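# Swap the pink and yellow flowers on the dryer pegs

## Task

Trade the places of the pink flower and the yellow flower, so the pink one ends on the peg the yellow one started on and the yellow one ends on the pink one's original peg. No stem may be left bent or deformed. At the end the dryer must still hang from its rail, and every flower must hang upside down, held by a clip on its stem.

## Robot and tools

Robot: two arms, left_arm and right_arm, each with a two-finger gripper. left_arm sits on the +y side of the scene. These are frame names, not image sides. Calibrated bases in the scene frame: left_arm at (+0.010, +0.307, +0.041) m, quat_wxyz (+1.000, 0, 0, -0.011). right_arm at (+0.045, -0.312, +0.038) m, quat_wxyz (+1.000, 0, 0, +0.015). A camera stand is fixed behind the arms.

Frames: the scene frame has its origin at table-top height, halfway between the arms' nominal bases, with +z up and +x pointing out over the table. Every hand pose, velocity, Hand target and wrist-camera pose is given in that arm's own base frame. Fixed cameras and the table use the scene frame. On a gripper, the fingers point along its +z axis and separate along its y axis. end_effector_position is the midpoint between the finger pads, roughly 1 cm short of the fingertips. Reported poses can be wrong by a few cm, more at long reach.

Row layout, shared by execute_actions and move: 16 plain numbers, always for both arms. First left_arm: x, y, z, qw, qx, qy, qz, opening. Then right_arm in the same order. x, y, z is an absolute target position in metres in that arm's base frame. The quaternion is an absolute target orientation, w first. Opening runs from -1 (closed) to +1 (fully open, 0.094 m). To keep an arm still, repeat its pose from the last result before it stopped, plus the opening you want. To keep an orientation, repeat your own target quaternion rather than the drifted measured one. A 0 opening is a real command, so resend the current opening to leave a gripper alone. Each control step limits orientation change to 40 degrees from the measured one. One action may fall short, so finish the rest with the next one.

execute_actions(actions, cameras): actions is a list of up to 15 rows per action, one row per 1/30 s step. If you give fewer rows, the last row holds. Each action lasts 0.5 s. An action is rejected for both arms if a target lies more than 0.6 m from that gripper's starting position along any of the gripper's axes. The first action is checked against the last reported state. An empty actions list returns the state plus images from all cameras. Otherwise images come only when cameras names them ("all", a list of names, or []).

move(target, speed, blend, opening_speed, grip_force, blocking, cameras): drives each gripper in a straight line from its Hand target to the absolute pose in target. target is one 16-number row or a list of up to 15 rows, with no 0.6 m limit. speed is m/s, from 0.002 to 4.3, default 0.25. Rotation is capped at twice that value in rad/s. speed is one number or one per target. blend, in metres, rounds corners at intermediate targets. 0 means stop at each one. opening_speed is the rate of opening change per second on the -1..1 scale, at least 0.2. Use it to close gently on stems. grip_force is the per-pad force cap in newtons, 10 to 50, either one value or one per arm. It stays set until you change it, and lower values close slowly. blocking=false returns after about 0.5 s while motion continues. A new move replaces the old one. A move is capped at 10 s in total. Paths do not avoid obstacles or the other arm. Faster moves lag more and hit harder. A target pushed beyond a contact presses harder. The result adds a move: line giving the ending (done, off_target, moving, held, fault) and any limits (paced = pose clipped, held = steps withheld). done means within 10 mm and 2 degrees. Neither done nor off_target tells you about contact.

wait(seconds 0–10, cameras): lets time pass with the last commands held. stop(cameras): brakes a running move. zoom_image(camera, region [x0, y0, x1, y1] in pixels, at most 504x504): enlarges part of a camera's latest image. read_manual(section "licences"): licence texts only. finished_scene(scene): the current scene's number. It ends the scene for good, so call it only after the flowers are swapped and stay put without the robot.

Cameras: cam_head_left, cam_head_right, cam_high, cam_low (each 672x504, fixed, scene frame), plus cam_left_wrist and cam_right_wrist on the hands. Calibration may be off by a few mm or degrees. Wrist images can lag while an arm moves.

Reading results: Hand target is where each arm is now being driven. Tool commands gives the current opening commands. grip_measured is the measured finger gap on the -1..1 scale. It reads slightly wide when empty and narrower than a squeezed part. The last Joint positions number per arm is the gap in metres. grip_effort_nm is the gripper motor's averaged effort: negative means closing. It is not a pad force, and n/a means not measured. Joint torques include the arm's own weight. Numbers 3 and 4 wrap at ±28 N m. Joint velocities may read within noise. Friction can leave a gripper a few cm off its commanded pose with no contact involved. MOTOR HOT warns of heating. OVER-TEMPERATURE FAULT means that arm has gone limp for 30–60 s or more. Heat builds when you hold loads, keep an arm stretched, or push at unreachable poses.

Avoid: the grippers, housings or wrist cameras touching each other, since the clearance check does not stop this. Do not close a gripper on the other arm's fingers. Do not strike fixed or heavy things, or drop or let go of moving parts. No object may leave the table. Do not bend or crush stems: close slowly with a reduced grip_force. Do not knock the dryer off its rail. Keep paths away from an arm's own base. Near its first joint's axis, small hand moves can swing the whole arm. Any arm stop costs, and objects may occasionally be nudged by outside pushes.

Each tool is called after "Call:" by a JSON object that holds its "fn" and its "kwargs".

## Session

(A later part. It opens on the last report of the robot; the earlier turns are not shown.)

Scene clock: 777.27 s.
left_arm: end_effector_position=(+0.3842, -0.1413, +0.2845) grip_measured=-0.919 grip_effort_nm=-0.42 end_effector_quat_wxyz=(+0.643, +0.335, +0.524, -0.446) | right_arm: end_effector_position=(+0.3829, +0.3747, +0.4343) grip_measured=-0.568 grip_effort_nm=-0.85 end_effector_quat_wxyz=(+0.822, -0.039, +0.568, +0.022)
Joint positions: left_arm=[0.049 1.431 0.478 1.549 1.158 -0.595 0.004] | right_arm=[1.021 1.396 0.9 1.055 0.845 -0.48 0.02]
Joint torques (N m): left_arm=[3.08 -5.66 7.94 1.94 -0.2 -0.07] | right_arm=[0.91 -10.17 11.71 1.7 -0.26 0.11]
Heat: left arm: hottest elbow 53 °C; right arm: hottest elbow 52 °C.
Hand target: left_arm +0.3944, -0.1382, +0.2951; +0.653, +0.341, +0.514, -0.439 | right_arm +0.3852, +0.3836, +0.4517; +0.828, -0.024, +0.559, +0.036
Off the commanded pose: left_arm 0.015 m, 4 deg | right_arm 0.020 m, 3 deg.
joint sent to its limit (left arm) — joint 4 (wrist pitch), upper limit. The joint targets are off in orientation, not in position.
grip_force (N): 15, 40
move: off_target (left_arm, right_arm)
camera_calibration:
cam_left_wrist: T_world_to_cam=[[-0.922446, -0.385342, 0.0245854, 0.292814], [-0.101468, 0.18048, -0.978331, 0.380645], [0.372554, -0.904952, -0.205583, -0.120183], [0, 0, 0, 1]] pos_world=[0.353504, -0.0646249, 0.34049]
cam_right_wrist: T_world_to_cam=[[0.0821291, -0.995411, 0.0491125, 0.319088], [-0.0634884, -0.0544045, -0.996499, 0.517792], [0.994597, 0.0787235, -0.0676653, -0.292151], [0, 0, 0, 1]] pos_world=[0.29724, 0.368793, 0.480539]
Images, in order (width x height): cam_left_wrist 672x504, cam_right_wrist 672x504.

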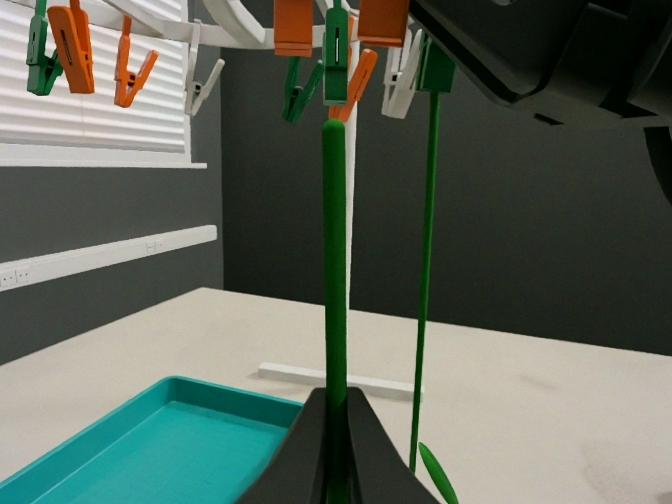

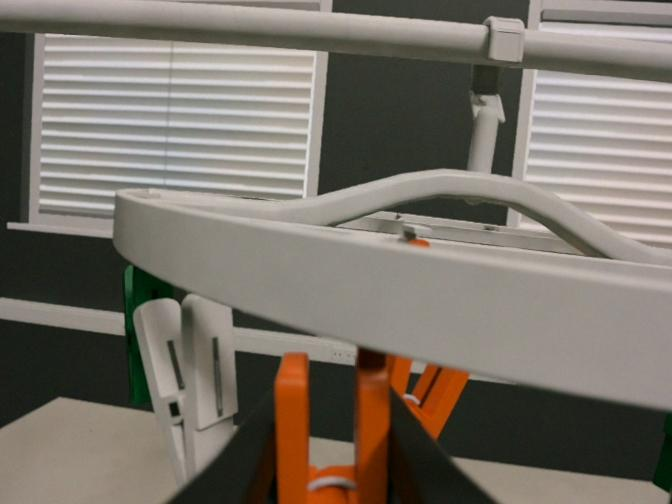

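Call:
{"fn": "move", "kwargs": {"target": [0.404, -0.217, 0.325, 0.6667, 0.3329, 0.4844, -0.4582, -1.0, 0.386, 0.3845, 0.452, 0.8282, -0.0244, 0.5586, 0.0361, -0.95], "speed": 0.1, "cameras": ["cam_left_wrist", "cam_low", "cam_high"]}}

Call:
{"fn": "zoom_image", "kwargs": {"camera": "cam_left_wrist", "region": [236, 0, 486, 150]}}

Call:
{"fn": "zoom_image", "kwargs": {"camera": "cam_low", "region": [190, 85, 250, 145]}}

Scene clock: 800.97 s.
left_arm: end_effector_position=(+0.3978, -0.2125, +0.3027) grip_measured=-0.919 grip_effort_nm=-0.42 end_effector_quat_wxyz=(+0.652, +0.321, +0.505, -0.466) | right_arm: end_effector_position=(+0.3829, +0.3747, +0.4343) grip_measured=-0.568 grip_effort_nm=-0.85 end_effector_quat_wxyz=(+0.822, -0.039, +0.568, +0.022)
Joint positions: left_arm=[-0.169 1.431 0.536 1.407 0.953 -0.485 0.004] | right_arm=[1.021 1.396 0.9 1.055 0.845 -0.48 0.02]
Joint torques (N m): left_arm=[2.02 -8.41 8.72 1.03 -0.31 0.17] | right_arm=[0.85 -10.34 11.73 1.65 -0.27 0.11]
Heat: left arm: hottest elbow 52 °C; right arm: hottest elbow 50 °C.
Hand target: left_arm +0.4030, -0.2166, +0.3250; +0.667, +0.333, +0.484, -0.459 | right_arm +0.3852, +0.3836, +0.4517; +0.828, -0.024, +0.559, +0.036
Off the commanded pose: left_arm 0.024 m, 3 deg | right_arm 0.020 m, 3 deg.
grip_force (N): 15, 40
move: off_target (left_arm, right_arm)
camera_calibration:
cam_left_wrist: T_world_to_cam=[[-0.928605, -0.368843, 0.0405895, 0.278652], [-0.0912802, 0.121035, -0.988442, 0.398959], [0.359667, -0.921578, -0.146062, -0.202283], [0, 0, 0, 1]] pos_world=[0.367929, -0.131929, 0.353492]
Images, in order (width x height): cam_high 672x504, cam_low 672x504, cam_left_wrist 672x504.

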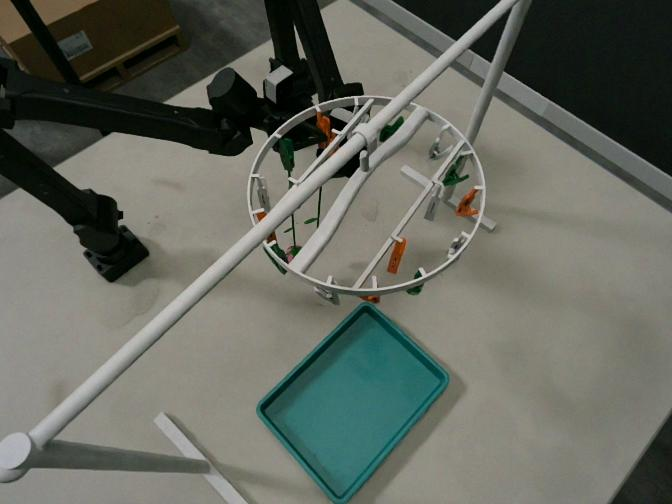

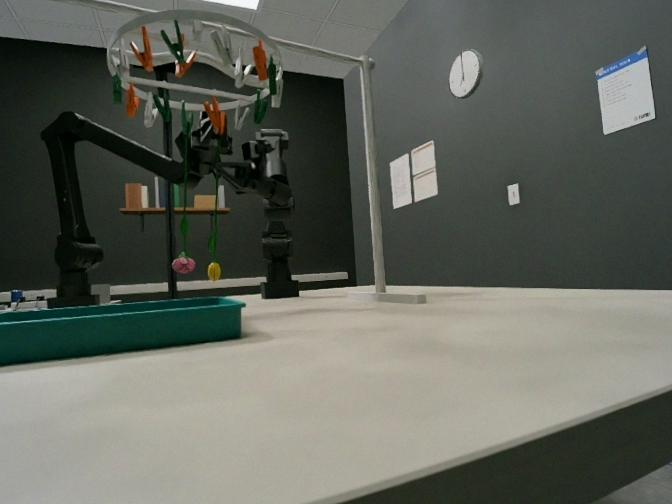

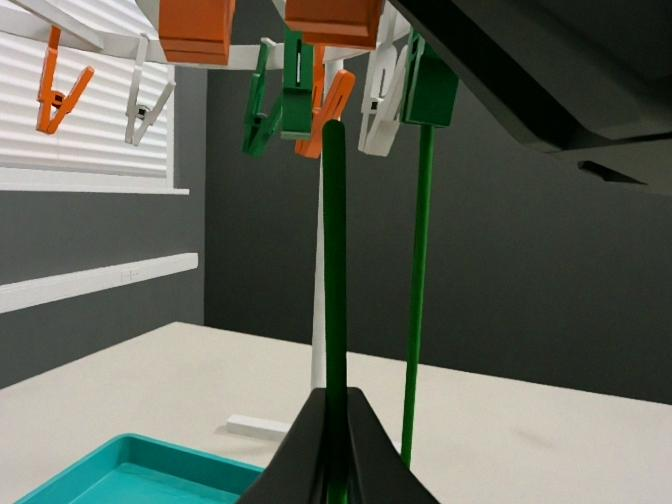

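Scaled by 2.016 from the camera's 672x504 image, which has a finer 960x720 frame.

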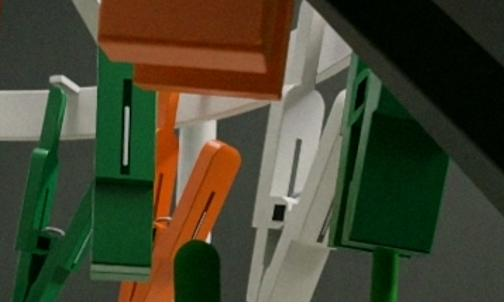

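Scaled by 8.400 from the camera's 672x504 image, which has a finer 960x720 frame.

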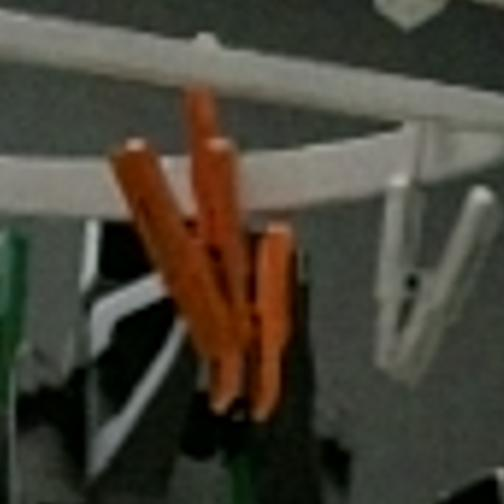

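Call:
{"fn": "zoom_image", "kwargs": {"camera": "cam_low", "region": [205, 115, 235, 145]}}

Call:
{"fn": "zoom_image", "kwargs": {"camera": "cam_high", "region": [300, 95, 350, 145]}}

Scaled by 16.800 from the camera's 672x504 image, which has a finer 960x720 frame.

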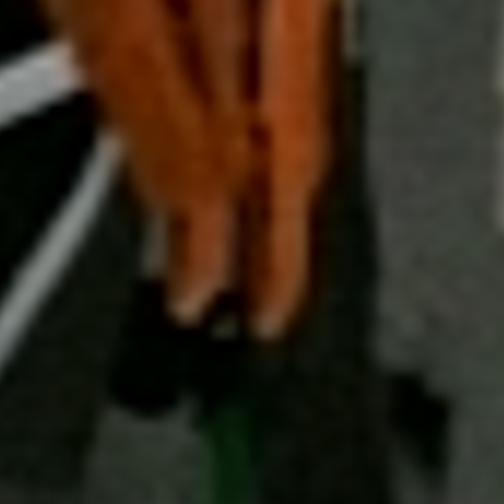

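Scaled by 10.080 from the camera's 672x504 image, which has a finer 960x720 frame.

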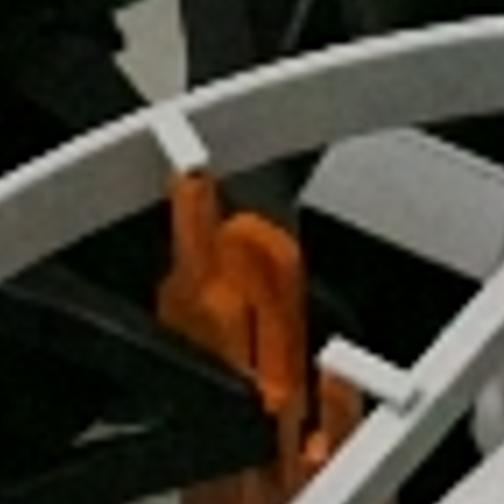

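Call:
{"fn": "move", "kwargs": {"target": [[0.403, -0.190, 0.322, 0.6667, 0.3329, 0.4844, -0.4582, -1.0, 0.386, 0.3845, 0.452, 0.8282, -0.0244, 0.5586, 0.0361, -0.95], [0.4026, -0.2140, 0.332, 0.6667, 0.3329, 0.4844, -0.4582, -1.0, 0.386, 0.3845, 0.452, 0.8282, -0.0244, 0.5586, 0.0361, -0.95]], "speed": 0.06, "cameras": ["cam_left_wrist", "cam_low"]}}

Call:
{"fn": "zoom_image", "kwargs": {"camera": "cam_left_wrist", "region": [236, 0, 436, 150]}}

Call:
{"fn": "zoom_image", "kwargs": {"camera": "cam_low", "region": [205, 115, 235, 145]}}

Scene clock: 834.97 s.
left_arm: end_effector_position=(+0.3964, -0.2093, +0.3084) grip_measured=-0.919 grip_effort_nm=-0.42 end_effector_quat_wxyz=(+0.651, +0.320, +0.506, -0.466) | right_arm: end_effector_position=(+0.3829, +0.3747, +0.4343) grip_measured=-0.568 grip_effort_nm=-0.85 end_effector_quat_wxyz=(+0.822, -0.039, +0.568, +0.022)
Joint positions: left_arm=[-0.161 1.408 0.536 1.388 0.96 -0.492 0.004] | right_arm=[1.021 1.396 0.9 1.055 0.845 -0.48 0.02]
Joint torques (N m): left_arm=[1.96 -8.29 9.01 1.06 -0.31 0.2] | right_arm=[1.14 -10.17 11.69 1.7 -0.27 0.11]
Heat: left arm: hottest elbow 50 °C; right arm: hottest elbow 49 °C.
Hand target: left_arm +0.4015, -0.2134, +0.3320; +0.667, +0.333, +0.484, -0.458 | right_arm +0.3852, +0.3836, +0.4517; +0.828, -0.024, +0.559, +0.036
Off the commanded pose: left_arm 0.025 m, 3 deg | right_arm 0.020 m, 3 deg.
grip_force (N): 15, 40
move: off_target (left_arm, right_arm)
camera_calibration:
cam_left_wrist: T_world_to_cam=[[-0.928234, -0.369508, 0.042966, 0.277311], [-0.09386, 0.120875, -0.98822, 0.405035], [0.359962, -0.921332, -0.146882, -0.1978], [0, 0, 0, 1]] pos_world=[0.366626, -0.12873, 0.359296]
Images, in order (width x height): cam_low 672x504, cam_left_wrist 672x504.

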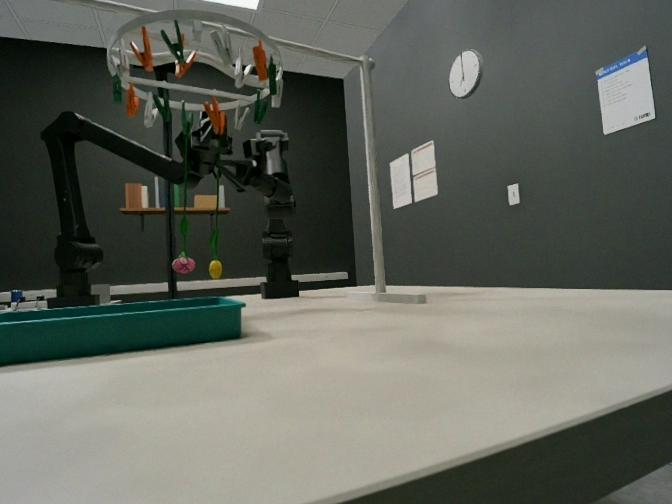

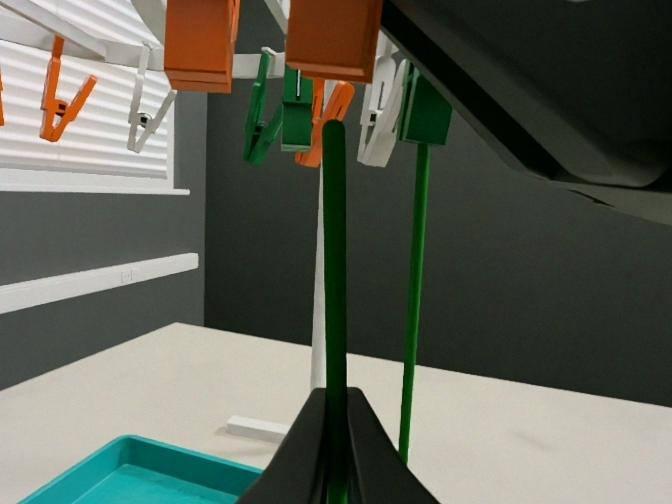

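Scaled by 2.520 from the camera's 672x504 image, which has a finer 960x720 frame.

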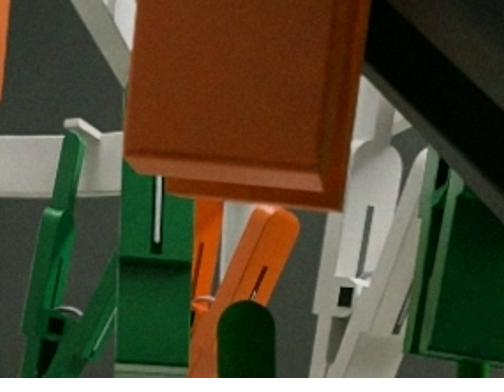

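Scaled by 16.800 from the camera's 672x504 image, which has a finer 960x720 frame.

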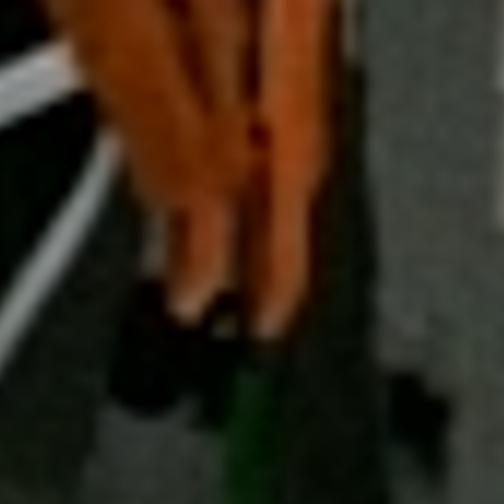

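Call:
{"fn": "move", "kwargs": {"target": [[0.4034, -0.2160, 0.332, 0.6667, 0.3329, 0.4844, -0.4582, -1.0, 0.386, 0.3845, 0.452, 0.8282, -0.0244, 0.5586, 0.0361, -0.95], [0.4034, -0.2160, 0.345, 0.6667, 0.3329, 0.4844, -0.4582, -1.0, 0.386, 0.3845, 0.452, 0.8282, -0.0244, 0.5586, 0.0361, -0.95]], "speed": 0.05, "cameras": ["cam_left_wrist", "cam_low", "cam_right_wrist"]}}

Call:
{"fn": "zoom_image", "kwargs": {"camera": "cam_left_wrist", "region": [236, 0, 436, 150]}}

Call:
{"fn": "zoom_image", "kwargs": {"camera": "cam_low", "region": [205, 115, 235, 145]}}

Scene clock: 845.47 s.
left_arm: end_effector_position=(+0.3978, -0.2107, +0.3223) grip_measured=-0.919 grip_effort_nm=-0.42 end_effector_quat_wxyz=(+0.653, +0.321, +0.505, -0.465) | right_arm: end_effector_position=(+0.3829, +0.3747, +0.4343) grip_measured=-0.568 grip_effort_nm=-0.85 end_effector_quat_wxyz=(+0.822, -0.039, +0.568, +0.022)
Joint positions: left_arm=[-0.165 1.373 0.555 1.334 0.956 -0.486 0.004] | right_arm=[1.021 1.396 0.9 1.055 0.845 -0.48 0.02]
Joint torques (N m): left_arm=[1.9 -7.94 9.25 1.13 -0.31 0.18] | right_arm=[0.85 -10.34 11.71 1.73 -0.27 0.11]
Heat: left arm: hottest elbow 50 °C; right arm: hottest elbow 49 °C.
Hand target: left_arm +0.4022, -0.2155, +0.3450; +0.667, +0.333, +0.484, -0.458 | right_arm +0.3852, +0.3836, +0.4517; +0.828, -0.024, +0.559, +0.036
Off the commanded pose: left_arm 0.024 m, 3 deg | right_arm 0.020 m, 3 deg.
grip_force (N): 15, 40
move: off_target (left_arm, right_arm)
camera_calibration:
cam_left_wrist: T_world_to_cam=[[-0.927885, -0.370866, 0.038583, 0.278515], [-0.0893974, 0.120814, -0.988642, 0.417459], [0.361992, -0.920795, -0.145256, -0.198838], [0, 0, 0, 1]] pos_world=[0.367727, -0.130232, 0.373089]
cam_right_wrist: T_world_to_cam=[[0.0821291, -0.995411, 0.0491125, 0.319088], [-0.0634884, -0.0544045, -0.996499, 0.517792], [0.994597, 0.0787235, -0.0676653, -0.292151], [0, 0, 0, 1]] pos_world=[0.29724, 0.368793, 0.480539]
Images, in order (width x height): cam_low 672x504, cam_left_wrist 672x504, cam_right_wrist 672x504.

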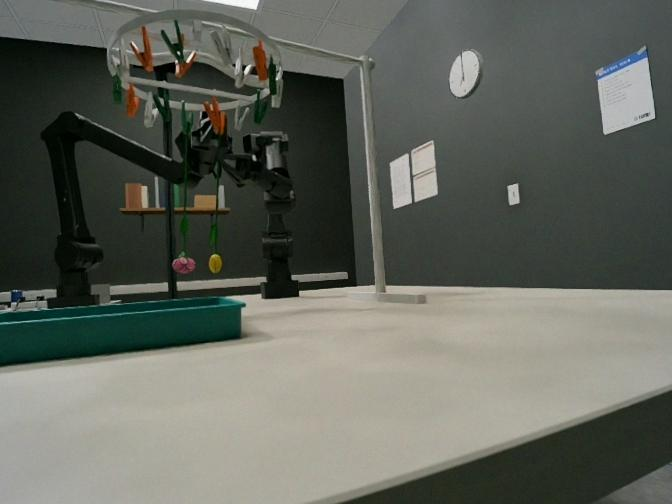

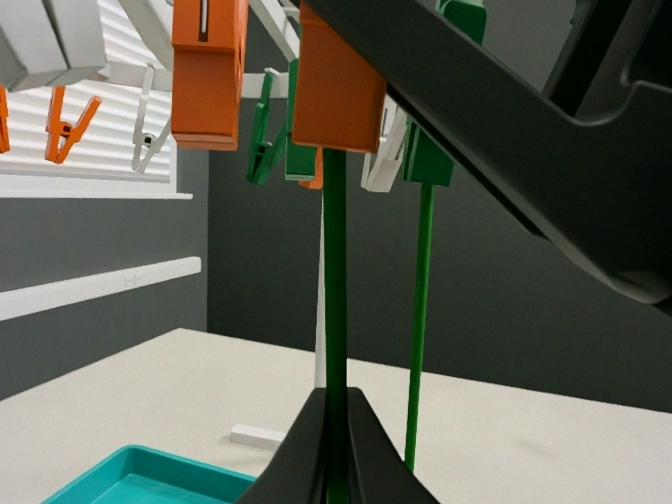

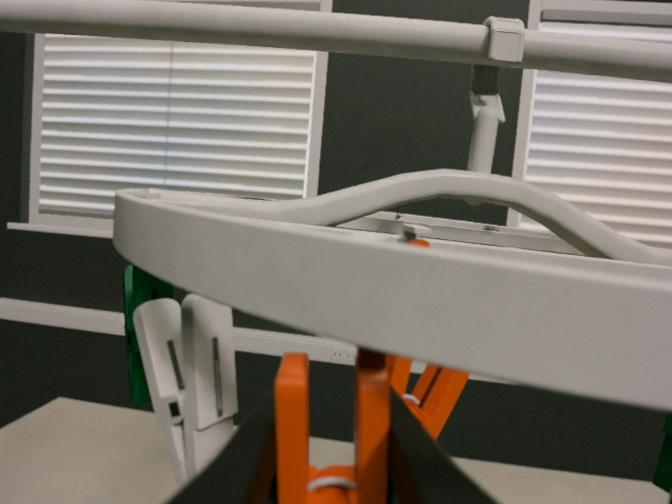

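Scaled by 2.520 from the camera's 672x504 image, which has a finer 960x720 frame.

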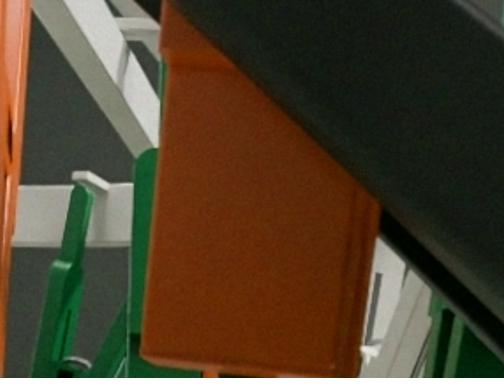

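Scaled by 16.800 from the camera's 672x504 image, which has a finer 960x720 frame.

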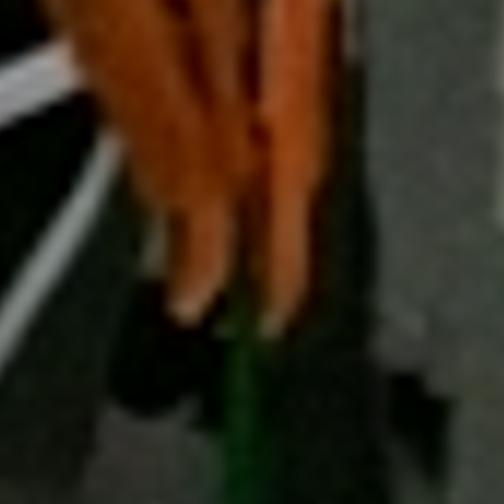

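Call:
{"fn": "move", "kwargs": {"target": [[0.4034, -0.2160, 0.3585, 0.6667, 0.3329, 0.4844, -0.4582, -1.0, 0.386, 0.3845, 0.452, 0.8282, -0.0244, 0.5586, 0.0361, -0.95], [0.4034, -0.2160, 0.3585, 0.6667, 0.3329, 0.4844, -0.4582, -1.0, 0.386, 0.3845, 0.452, 0.8282, -0.0244, 0.5586, 0.0361, -0.15]], "speed": 0.05, "opening_speed": 0.4, "cameras": ["cam_left_wrist", "cam_low", "cam_right_wrist"]}}

Call:
{"fn": "zoom_image", "kwargs": {"camera": "cam_low", "region": [205, 115, 235, 145]}}

Call:
{"fn": "zoom_image", "kwargs": {"camera": "cam_right_wrist", "region": [250, 300, 450, 504]}}

Scene clock: 854.30 s.
left_arm: end_effector_position=(+0.3984, -0.2108, +0.3336) grip_measured=-0.919 grip_effort_nm=-0.42 end_effector_quat_wxyz=(+0.652, +0.320, +0.506, -0.465) | right_arm: end_effector_position=(+0.3831, +0.3749, +0.4339) grip_measured=-0.152 grip_effort_nm=0.08 end_effector_quat_wxyz=(+0.822, -0.039, +0.568, +0.022)
Joint positions: left_arm=[-0.165 1.341 0.569 1.284 0.956 -0.486 0.004] | right_arm=[1.021 1.396 0.9 1.055 0.845 -0.48 0.04]
Joint torques (N m): left_arm=[1.85 -7.94 9.68 1.05 -0.31 0.17] | right_arm=[0.91 -10.23 11.71 1.68 -0.27 0.11]
Heat: left arm: hottest elbow 52 °C; right arm: hottest elbow 49 °C.
Hand target: left_arm +0.4021, -0.2154, +0.3584; +0.667, +0.333, +0.484, -0.458 | right_arm +0.3852, +0.3837, +0.4516; +0.828, -0.025, +0.559, +0.036
Off the commanded pose: left_arm 0.026 m, 3 deg | right_arm 0.021 m, 3 deg.
grip_force (N): 15, 40
move: off_target (left_arm, right_arm); target 2's new opening was sent with right_arm's hand 0.020 m and 3 deg from that target
camera_calibration:
cam_left_wrist: T_world_to_cam=[[-0.927727, -0.37095, 0.041459, 0.277469], [-0.092761, 0.12154, -0.988243, 0.430101], [0.361549, -0.920665, -0.147166, -0.196689], [0, 0, 0, 1]] pos_world=[0.368425, -0.130432, 0.384595]
cam_right_wrist: T_world_to_cam=[[0.0820926, -0.995386, 0.049684, 0.319018], [-0.0639502, -0.0550106, -0.996436, 0.517748], [0.994571, 0.0786227, -0.0681711, -0.292105], [0, 0, 0, 1]] pos_world=[0.29744, 0.368993, 0.480139]
Images, in order (width x height): cam_low 672x504, cam_left_wrist 672x504, cam_right_wrist 672x504.

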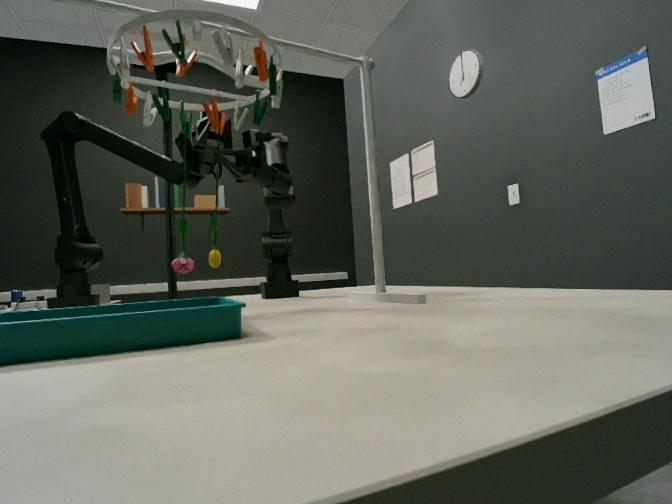

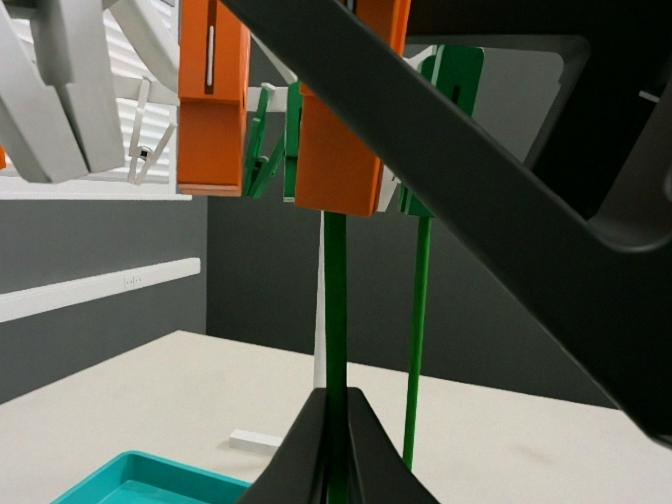

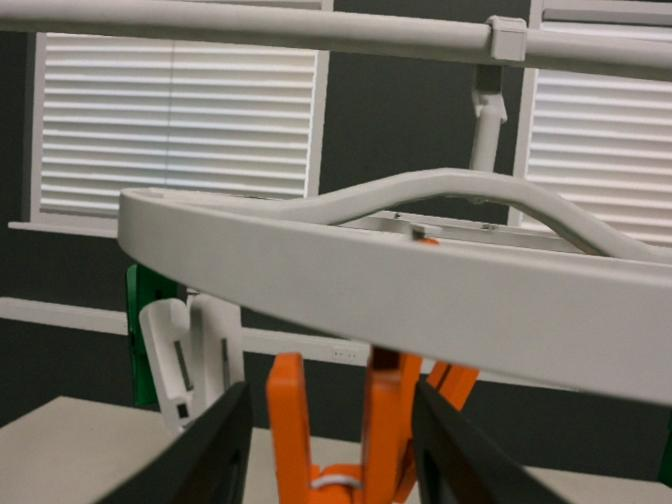

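Scaled by 16.800 from the camera's 672x504 image, which has a finer 960x720 frame.

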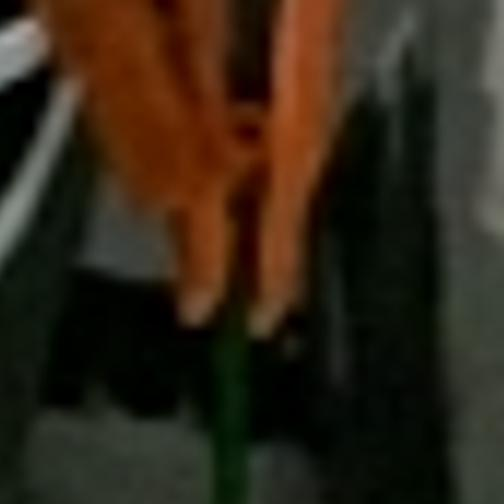

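Scaled by 2.471 from the camera's 672x504 image, which has a finer 960x720 frame.

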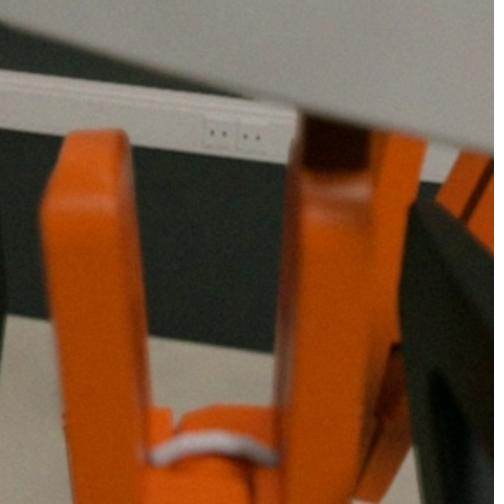

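Call:
{"fn": "move", "kwargs": {"target": [0.4034, -0.2160, 0.3585, 0.6667, 0.3329, 0.4844, -0.4582, -1.0, 0.308, 0.376, 0.425, 0.8282, -0.0244, 0.5586, 0.0361, -0.1], "speed": 0.12, "cameras": ["cam_left_wrist", "cam_right_wrist"]}}

Call:
{"fn": "zoom_image", "kwargs": {"camera": "cam_right_wrist", "region": [280, 220, 430, 420]}}

Scene clock: 864.90 s.
left_arm: end_effector_position=(+0.3984, -0.2108, +0.3336) grip_measured=-0.919 grip_effort_nm=-0.42 end_effector_quat_wxyz=(+0.652, +0.320, +0.506, -0.465) | right_arm: end_effector_position=(+0.3126, +0.3766, +0.4282) grip_measured=-0.101 grip_effort_nm=0.08 end_effector_quat_wxyz=(+0.828, -0.019, +0.559, +0.040)
Joint positions: left_arm=[-0.165 1.341 0.569 1.284 0.956 -0.486 0.004] | right_arm=[1.176 1.371 0.817 1.277 0.969 -0.614 0.042]
Joint torques (N m): left_arm=[1.85 -7.88 9.68 1.06 -0.3 0.17] | right_arm=[1.2 -10.81 6.6 1.63 -0.28 -0.11]
Heat: left arm: hottest elbow 53 °C; right arm: hottest elbow 50 °C.
Hand target: left_arm +0.4021, -0.2154, +0.3584; +0.667, +0.333, +0.484, -0.458 | right_arm +0.3081, +0.3760, +0.4250; +0.828, -0.024, +0.559, +0.036
Off the commanded pose: left_arm 0.026 m, 3 deg | right_arm 0.006 m, 1 deg.
grip_force (N): 15, 40
move: off_target (left_arm)
camera_calibration:
cam_left_wrist: T_world_to_cam=[[-0.927727, -0.37095, 0.041459, 0.277469], [-0.092761, 0.12154, -0.988243, 0.430101], [0.361549, -0.920665, -0.147166, -0.196689], [0, 0, 0, 1]] pos_world=[0.368425, -0.130432, 0.384595]
cam_right_wrist: T_world_to_cam=[[0.0886553, -0.996058, -0.00308003, 0.347638], [-0.0446623, -0.000886087, -0.999002, 0.482447], [0.995061, 0.0887044, -0.0445647, -0.236583], [0, 0, 0, 1]] pos_world=[0.226142, 0.367681, 0.472493]
Images, in order (width x height): cam_left_wrist 672x504, cam_right_wrist 672x504.

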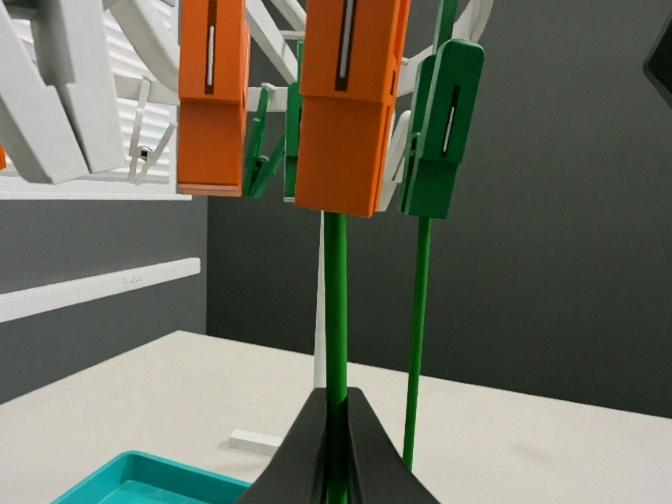

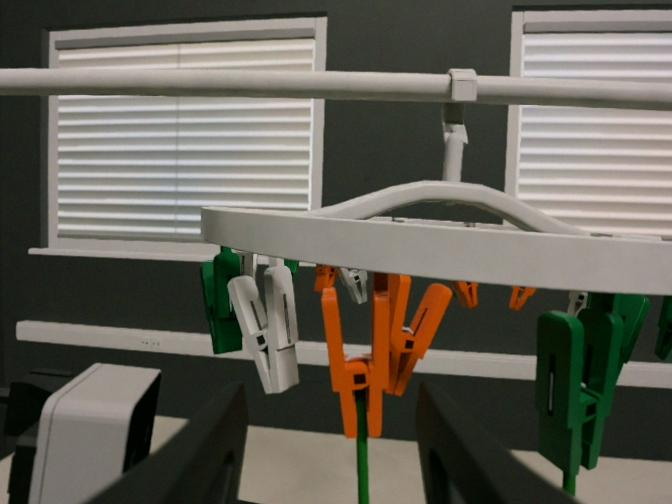

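Scaled by 2.520 from the camera's 672x504 image, which has a finer 960x720 frame.

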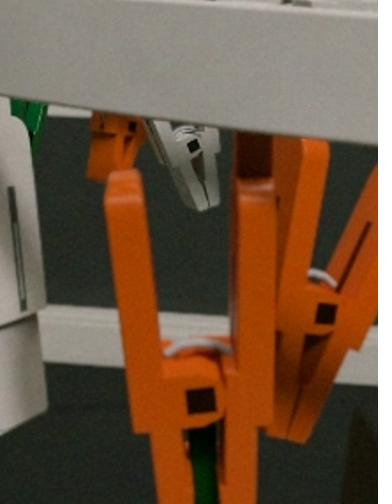

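Call:
{"fn": "move", "kwargs": {"target": [[0.4034, -0.2160, 0.3585, 0.6667, 0.3329, 0.4844, -0.4582, -0.3, 0.308, 0.376, 0.425, 0.8282, -0.0244, 0.5586, 0.0361, -0.1], [0.3754, -0.1445, 0.346, 0.6667, 0.3329, 0.4844, -0.4582, -0.15, 0.3165, 0.270, 0.428, 0.8084, -0.1210, 0.5450, 0.1795, -0.05], [0.315, -0.195, 0.338, 0.7378, 0.2303, 0.5560, -0.3056, -0.15, 0.3165, 0.270, 0.428, 0.8084, -0.1210, 0.5450, 0.1795, -0.05]], "speed": 0.15, "opening_speed": 0.6, "blend": [0, 0.01, 0], "cameras": ["all"]}}

Call:
{"fn": "zoom_image", "kwargs": {"camera": "cam_right_wrist", "region": [240, 200, 440, 400]}}

Scene clock: 886.30 s.
left_arm: end_effector_position=(+0.3177, -0.1926, +0.3344) grip_measured=-0.152 grip_effort_nm=0.06 end_effector_quat_wxyz=(+0.736, +0.225, +0.560, -0.307) | right_arm: end_effector_position=(+0.3147, +0.2738, +0.4358) grip_measured=-0.052 grip_effort_nm=0.08 end_effector_quat_wxyz=(+0.814, -0.123, +0.539, +0.179)
Joint positions: left_arm=[-0.359 0.799 0.297 0.802 0.402 -0.132 0.04] | right_arm=[0.881 0.905 0.548 0.794 0.403 -0.189 0.045]
Joint torques (N m): left_arm=[1.85 -2.43 8.25 1.5 -0.13 0.15] | right_arm=[0.03 -3.37 7.68 1.36 -0.18 0.2]
Heat: left arm: hottest elbow 54 °C; right arm: hottest elbow 48 °C.
Hand target: left_arm +0.3150, -0.1949, +0.3380; +0.738, +0.230, +0.556, -0.306 | right_arm +0.3165, +0.2701, +0.4279; +0.809, -0.121, +0.546, +0.180
Off the commanded pose: left_arm 0.005 m, 1 deg | right_arm 0.009 m, 1 deg.
grip_force (N): 15, 40
move: done; blend cut to 0 m at target 2
camera_calibration:
cam_left_wrist: T_world_to_cam=[[-0.697892, -0.716203, 0.0000260405, 0.083704], [-0.113691, 0.110749, -0.987324, 0.425403], [0.707122, -0.689048, -0.158717, -0.211894], [0, 0, 0, 1]] pos_world=[0.256616, -0.133169, 0.386377]
cam_right_wrist: T_world_to_cam=[[0.426216, -0.904455, 0.0173667, 0.104832], [-0.0182306, -0.0277817, -0.999448, 0.489217], [0.904438, 0.425664, -0.0283298, -0.300006], [0, 0, 0, 1]] pos_world=[0.235575, 0.236109, 0.478627]

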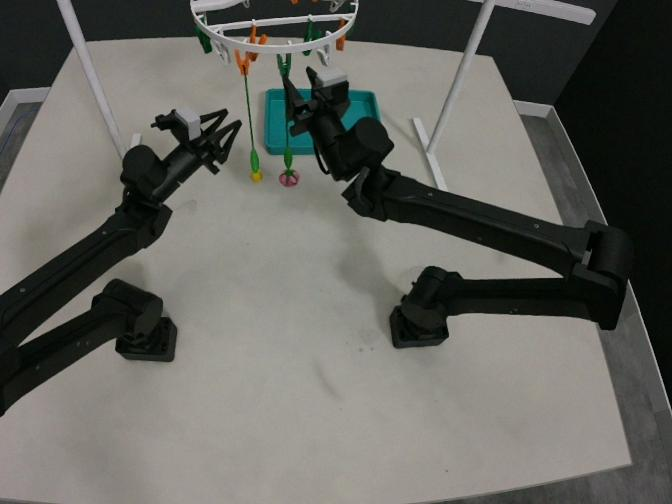

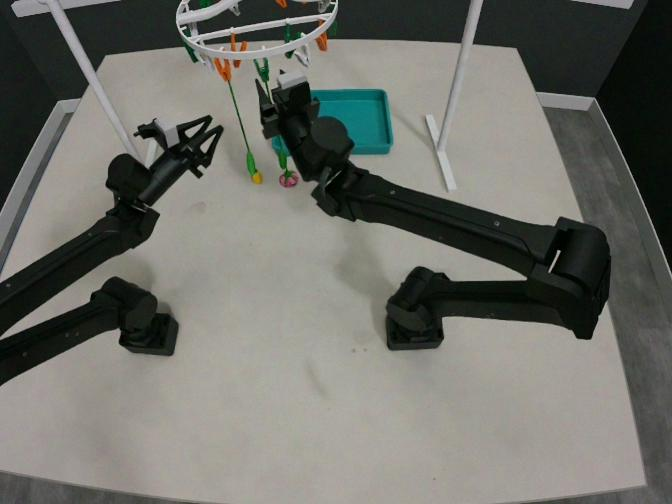

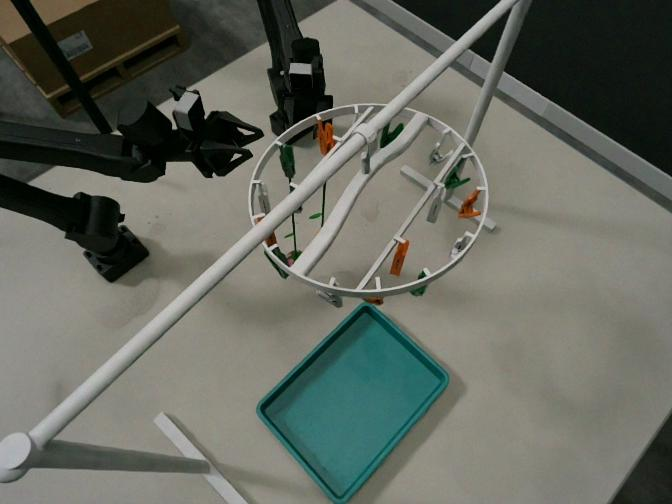

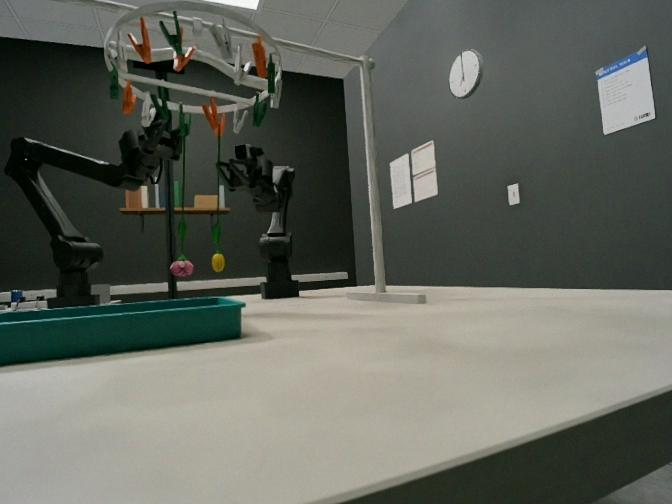

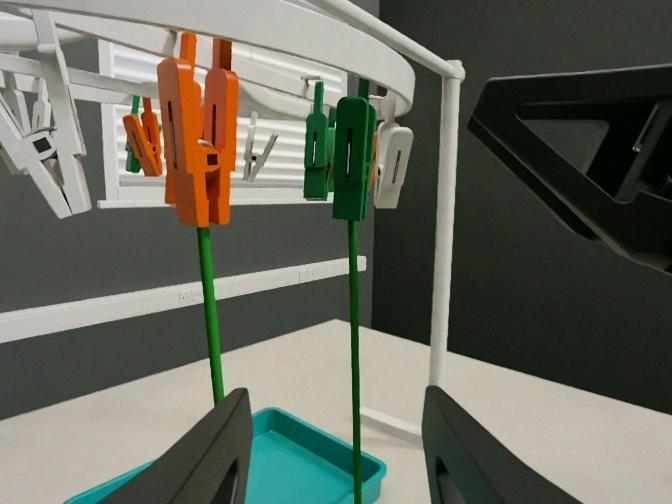

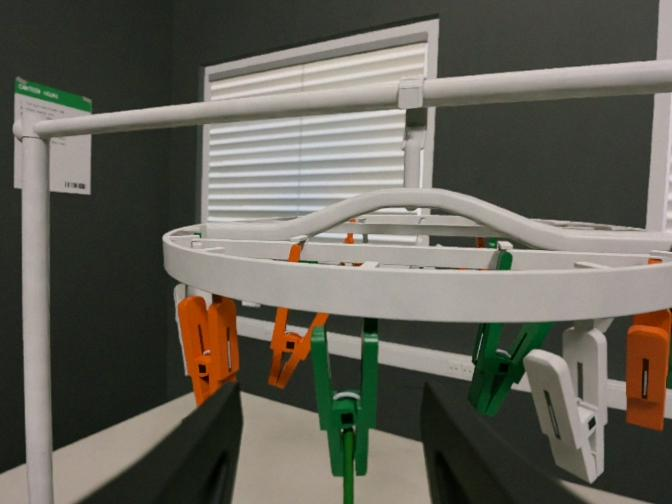

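Scaled by 2.520 from the camera's 672x504 image, which has a finer 960x720 frame.

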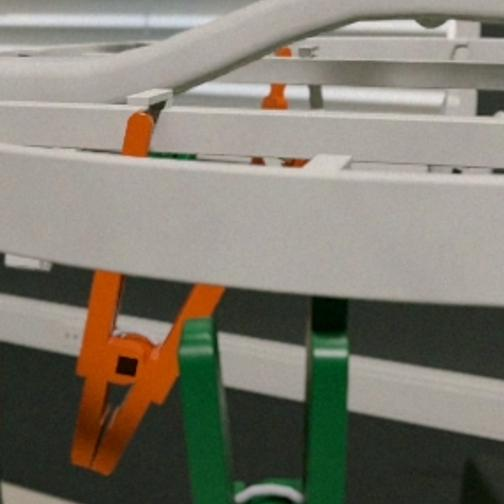

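Call:
{"fn": "move", "kwargs": {"target": [0.365, -0.257, 0.332, 0.7554, 0.2034, 0.5589, -0.2749, -0.15, 0.382, 0.304, 0.448, 0.8084, -0.1210, 0.5450, 0.1795, -0.05], "speed": 0.12, "cameras": ["cam_left_wrist", "cam_right_wrist"]}}

Call:
{"fn": "zoom_image", "kwargs": {"camera": "cam_right_wrist", "region": [220, 250, 474, 504]}}

Scene clock: 900.20 s.
left_arm: end_effector_position=(+0.3568, -0.2478, +0.3054) grip_measured=-0.152 grip_effort_nm=0.05 end_effector_quat_wxyz=(+0.738, +0.203, +0.583, -0.273) | right_arm: end_effector_position=(+0.3727, +0.3012, +0.4189) grip_measured=-0.052 grip_effort_nm=0.08 end_effector_quat_wxyz=(+0.798, -0.139, +0.561, +0.169)
Joint positions: left_arm=[-0.553 1.088 0.372 0.957 0.133 -0.052 0.04] | right_arm=[0.797 1.087 0.65 0.794 0.325 -0.154 0.045]
Joint torques (N m): left_arm=[1.9 -3.37 10.74 2.8 -0.09 0.16] | right_arm=[-0.21 -5.01 12.82 1.99 -0.15 0.2]
Heat: left arm: hottest elbow 55 °C; right arm: hottest elbow 48 °C.
Hand target: left_arm +0.3635, -0.2560, +0.3317; +0.755, +0.203, +0.559, -0.275 | right_arm +0.3804, +0.3028, +0.4474; +0.810, -0.121, +0.545, +0.180
Off the commanded pose: left_arm 0.029 m, 3 deg | right_arm 0.031 m, 3 deg.
grip_force (N): 15, 40
move: off_target (left_arm, right_arm)
camera_calibration:
cam_left_wrist: T_world_to_cam=[[-0.633218, -0.773947, 0.00636319, 0.032165], [-0.154254, 0.11814, -0.980943, 0.421727], [0.758446, -0.622132, -0.194193, -0.273101], [0, 0, 0, 1]] pos_world=[0.292553, -0.194834, 0.360451]
cam_right_wrist: T_world_to_cam=[[0.42783, -0.902821, 0.0433086, 0.0932577], [-0.0636572, -0.0778929, -0.994927, 0.504276], [0.901615, 0.422903, -0.090796, -0.336604], [0, 0, 0, 1]] pos_world=[0.295689, 0.265825, 0.467117]
Images, in order (width x height): cam_left_wrist 672x504, cam_right_wrist 672x504.

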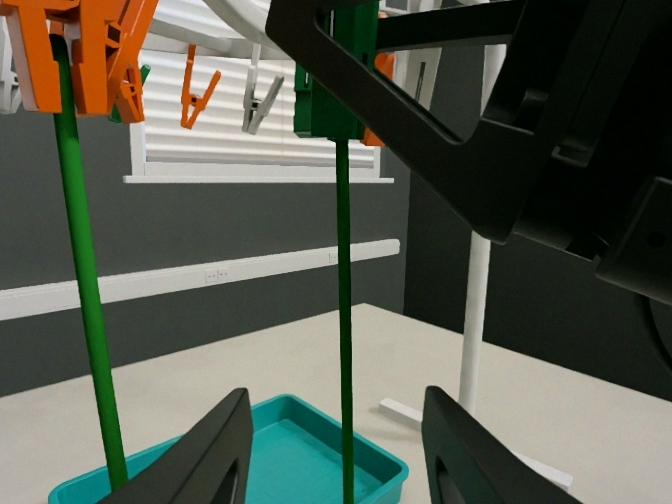

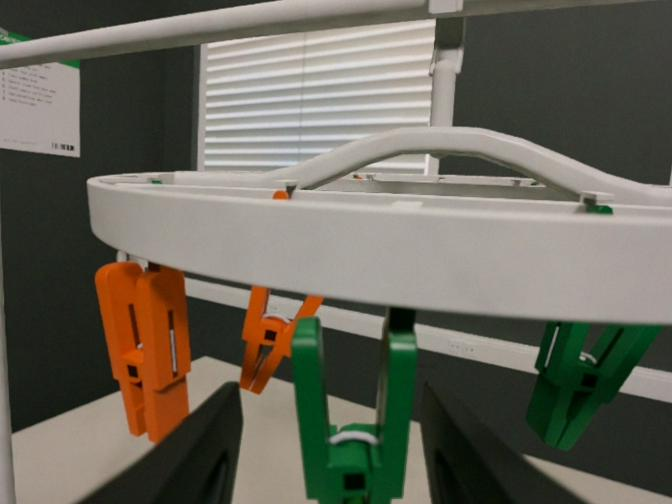

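Scaled by 1.984 from the camera's 672x504 image, which has a finer 960x720 frame.

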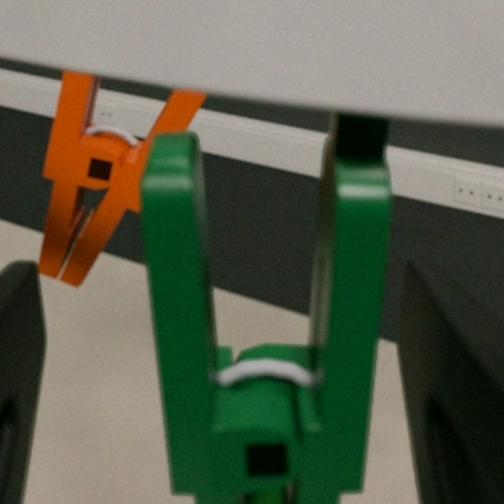

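Call:
{"fn": "move", "kwargs": {"target": [[0.365, -0.257, 0.332, 0.7554, 0.2034, 0.5589, -0.2749, -0.15, 0.3925, 0.304, 0.4515, 0.8084, -0.1210, 0.5450, 0.1795, -0.05], [0.365, -0.257, 0.332, 0.7554, 0.2034, 0.5589, -0.2749, -0.15, 0.3925, 0.304, 0.4515, 0.8084, -0.1210, 0.5450, 0.1795, -0.4], [0.408, -0.295, 0.346, 0.7554, 0.2034, 0.5589, -0.2749, -0.15, 0.3925, 0.304, 0.4515, 0.8084, -0.1210, 0.5450, 0.1795, -0.4]], "speed": 0.08, "opening_speed": 0.5, "cameras": ["cam_left_wrist", "cam_right_wrist"]}}

Call:
{"fn": "zoom_image", "kwargs": {"camera": "cam_right_wrist", "region": [220, 250, 474, 504]}}

Scene clock: 921.97 s.
left_arm: end_effector_position=(+0.4000, -0.2843, +0.3223) grip_measured=-0.152 grip_effort_nm=0.05 end_effector_quat_wxyz=(+0.740, +0.203, +0.580, -0.272) | right_arm: end_effector_position=(+0.3824, +0.3008, +0.4245) grip_measured=-0.398 grip_effort_nm=-0.07 end_effector_quat_wxyz=(+0.800, -0.137, +0.559, +0.170)
Joint positions: left_arm=[-0.579 1.234 0.525 0.957 0.107 -0.043 0.04] | right_arm=[0.775 1.104 0.673 0.794 0.305 -0.144 0.028]
Joint torques (N m): left_arm=[1.79 -5.13 10.73 2.54 -0.08 0.18] | right_arm=[-0.21 -5.48 12.82 1.66 -0.14 0.2]
Heat: left arm: hottest elbow 58 °C; right arm: hottest elbow 54 °C.
Hand target: left_arm +0.4066, -0.2941, +0.3458; +0.755, +0.203, +0.559, -0.275 | right_arm +0.3909, +0.3028, +0.4510; +0.810, -0.121, +0.546, +0.180
Off the commanded pose: left_arm 0.027 m, 3 deg | right_arm 0.029 m, 3 deg.
grip_force (N): 15, 40
move: off_target (left_arm, right_arm); target 2's new opening was sent with right_arm's hand 0.029 m and 3 deg from that target
camera_calibration:
cam_left_wrist: T_world_to_cam=[[-0.63223, -0.774773, 0.00338501, 0.0314638], [-0.146512, 0.115264, -0.982471, 0.445789], [0.760802, -0.621643, -0.186387, -0.328536], [0, 0, 0, 1]] pos_world=[0.335156, -0.231238, 0.376633]
cam_right_wrist: T_world_to_cam=[[0.427657, -0.903099, 0.0390144, 0.0904497], [-0.0586397, -0.0707862, -0.995766, 0.506768], [0.902037, 0.423559, -0.0832297, -0.348159], [0, 0, 0, 1]] pos_world=[0.305088, 0.265023, 0.472117]
Images, in order (width x height): cam_left_wrist 672x504, cam_right_wrist 672x504.

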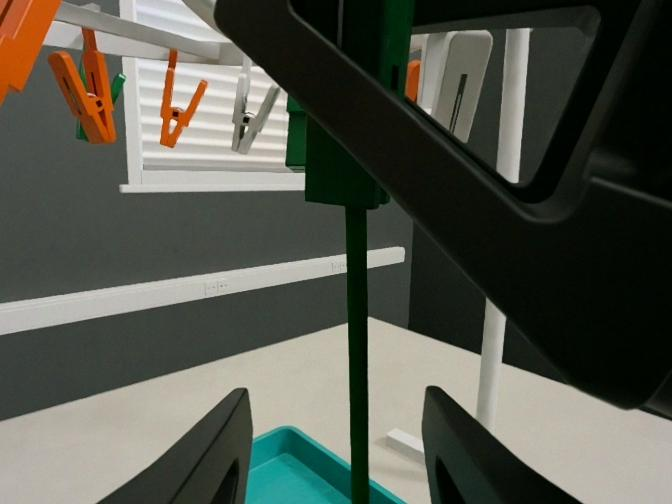

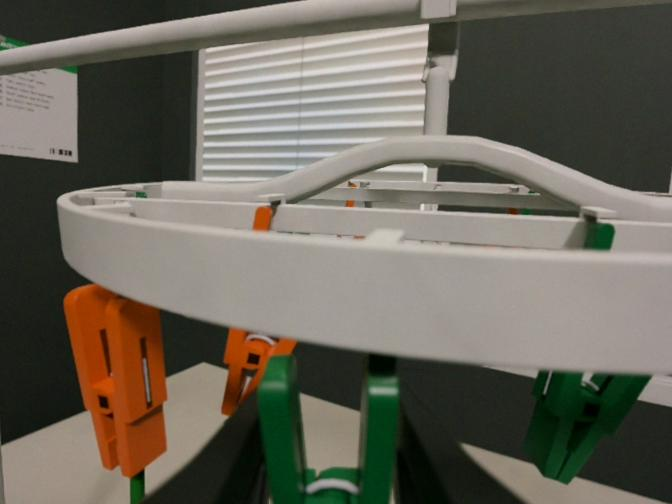

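Scaled by 1.984 from the camera's 672x504 image, which has a finer 960x720 frame.

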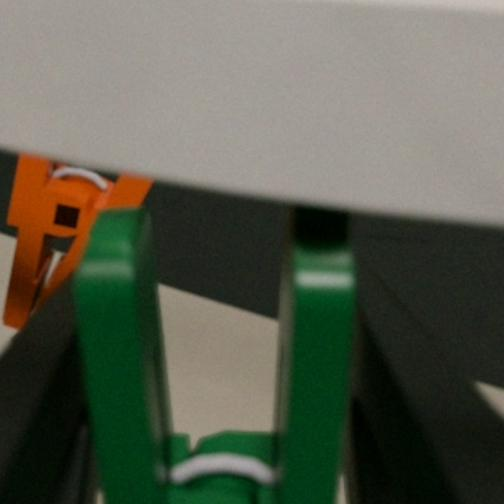

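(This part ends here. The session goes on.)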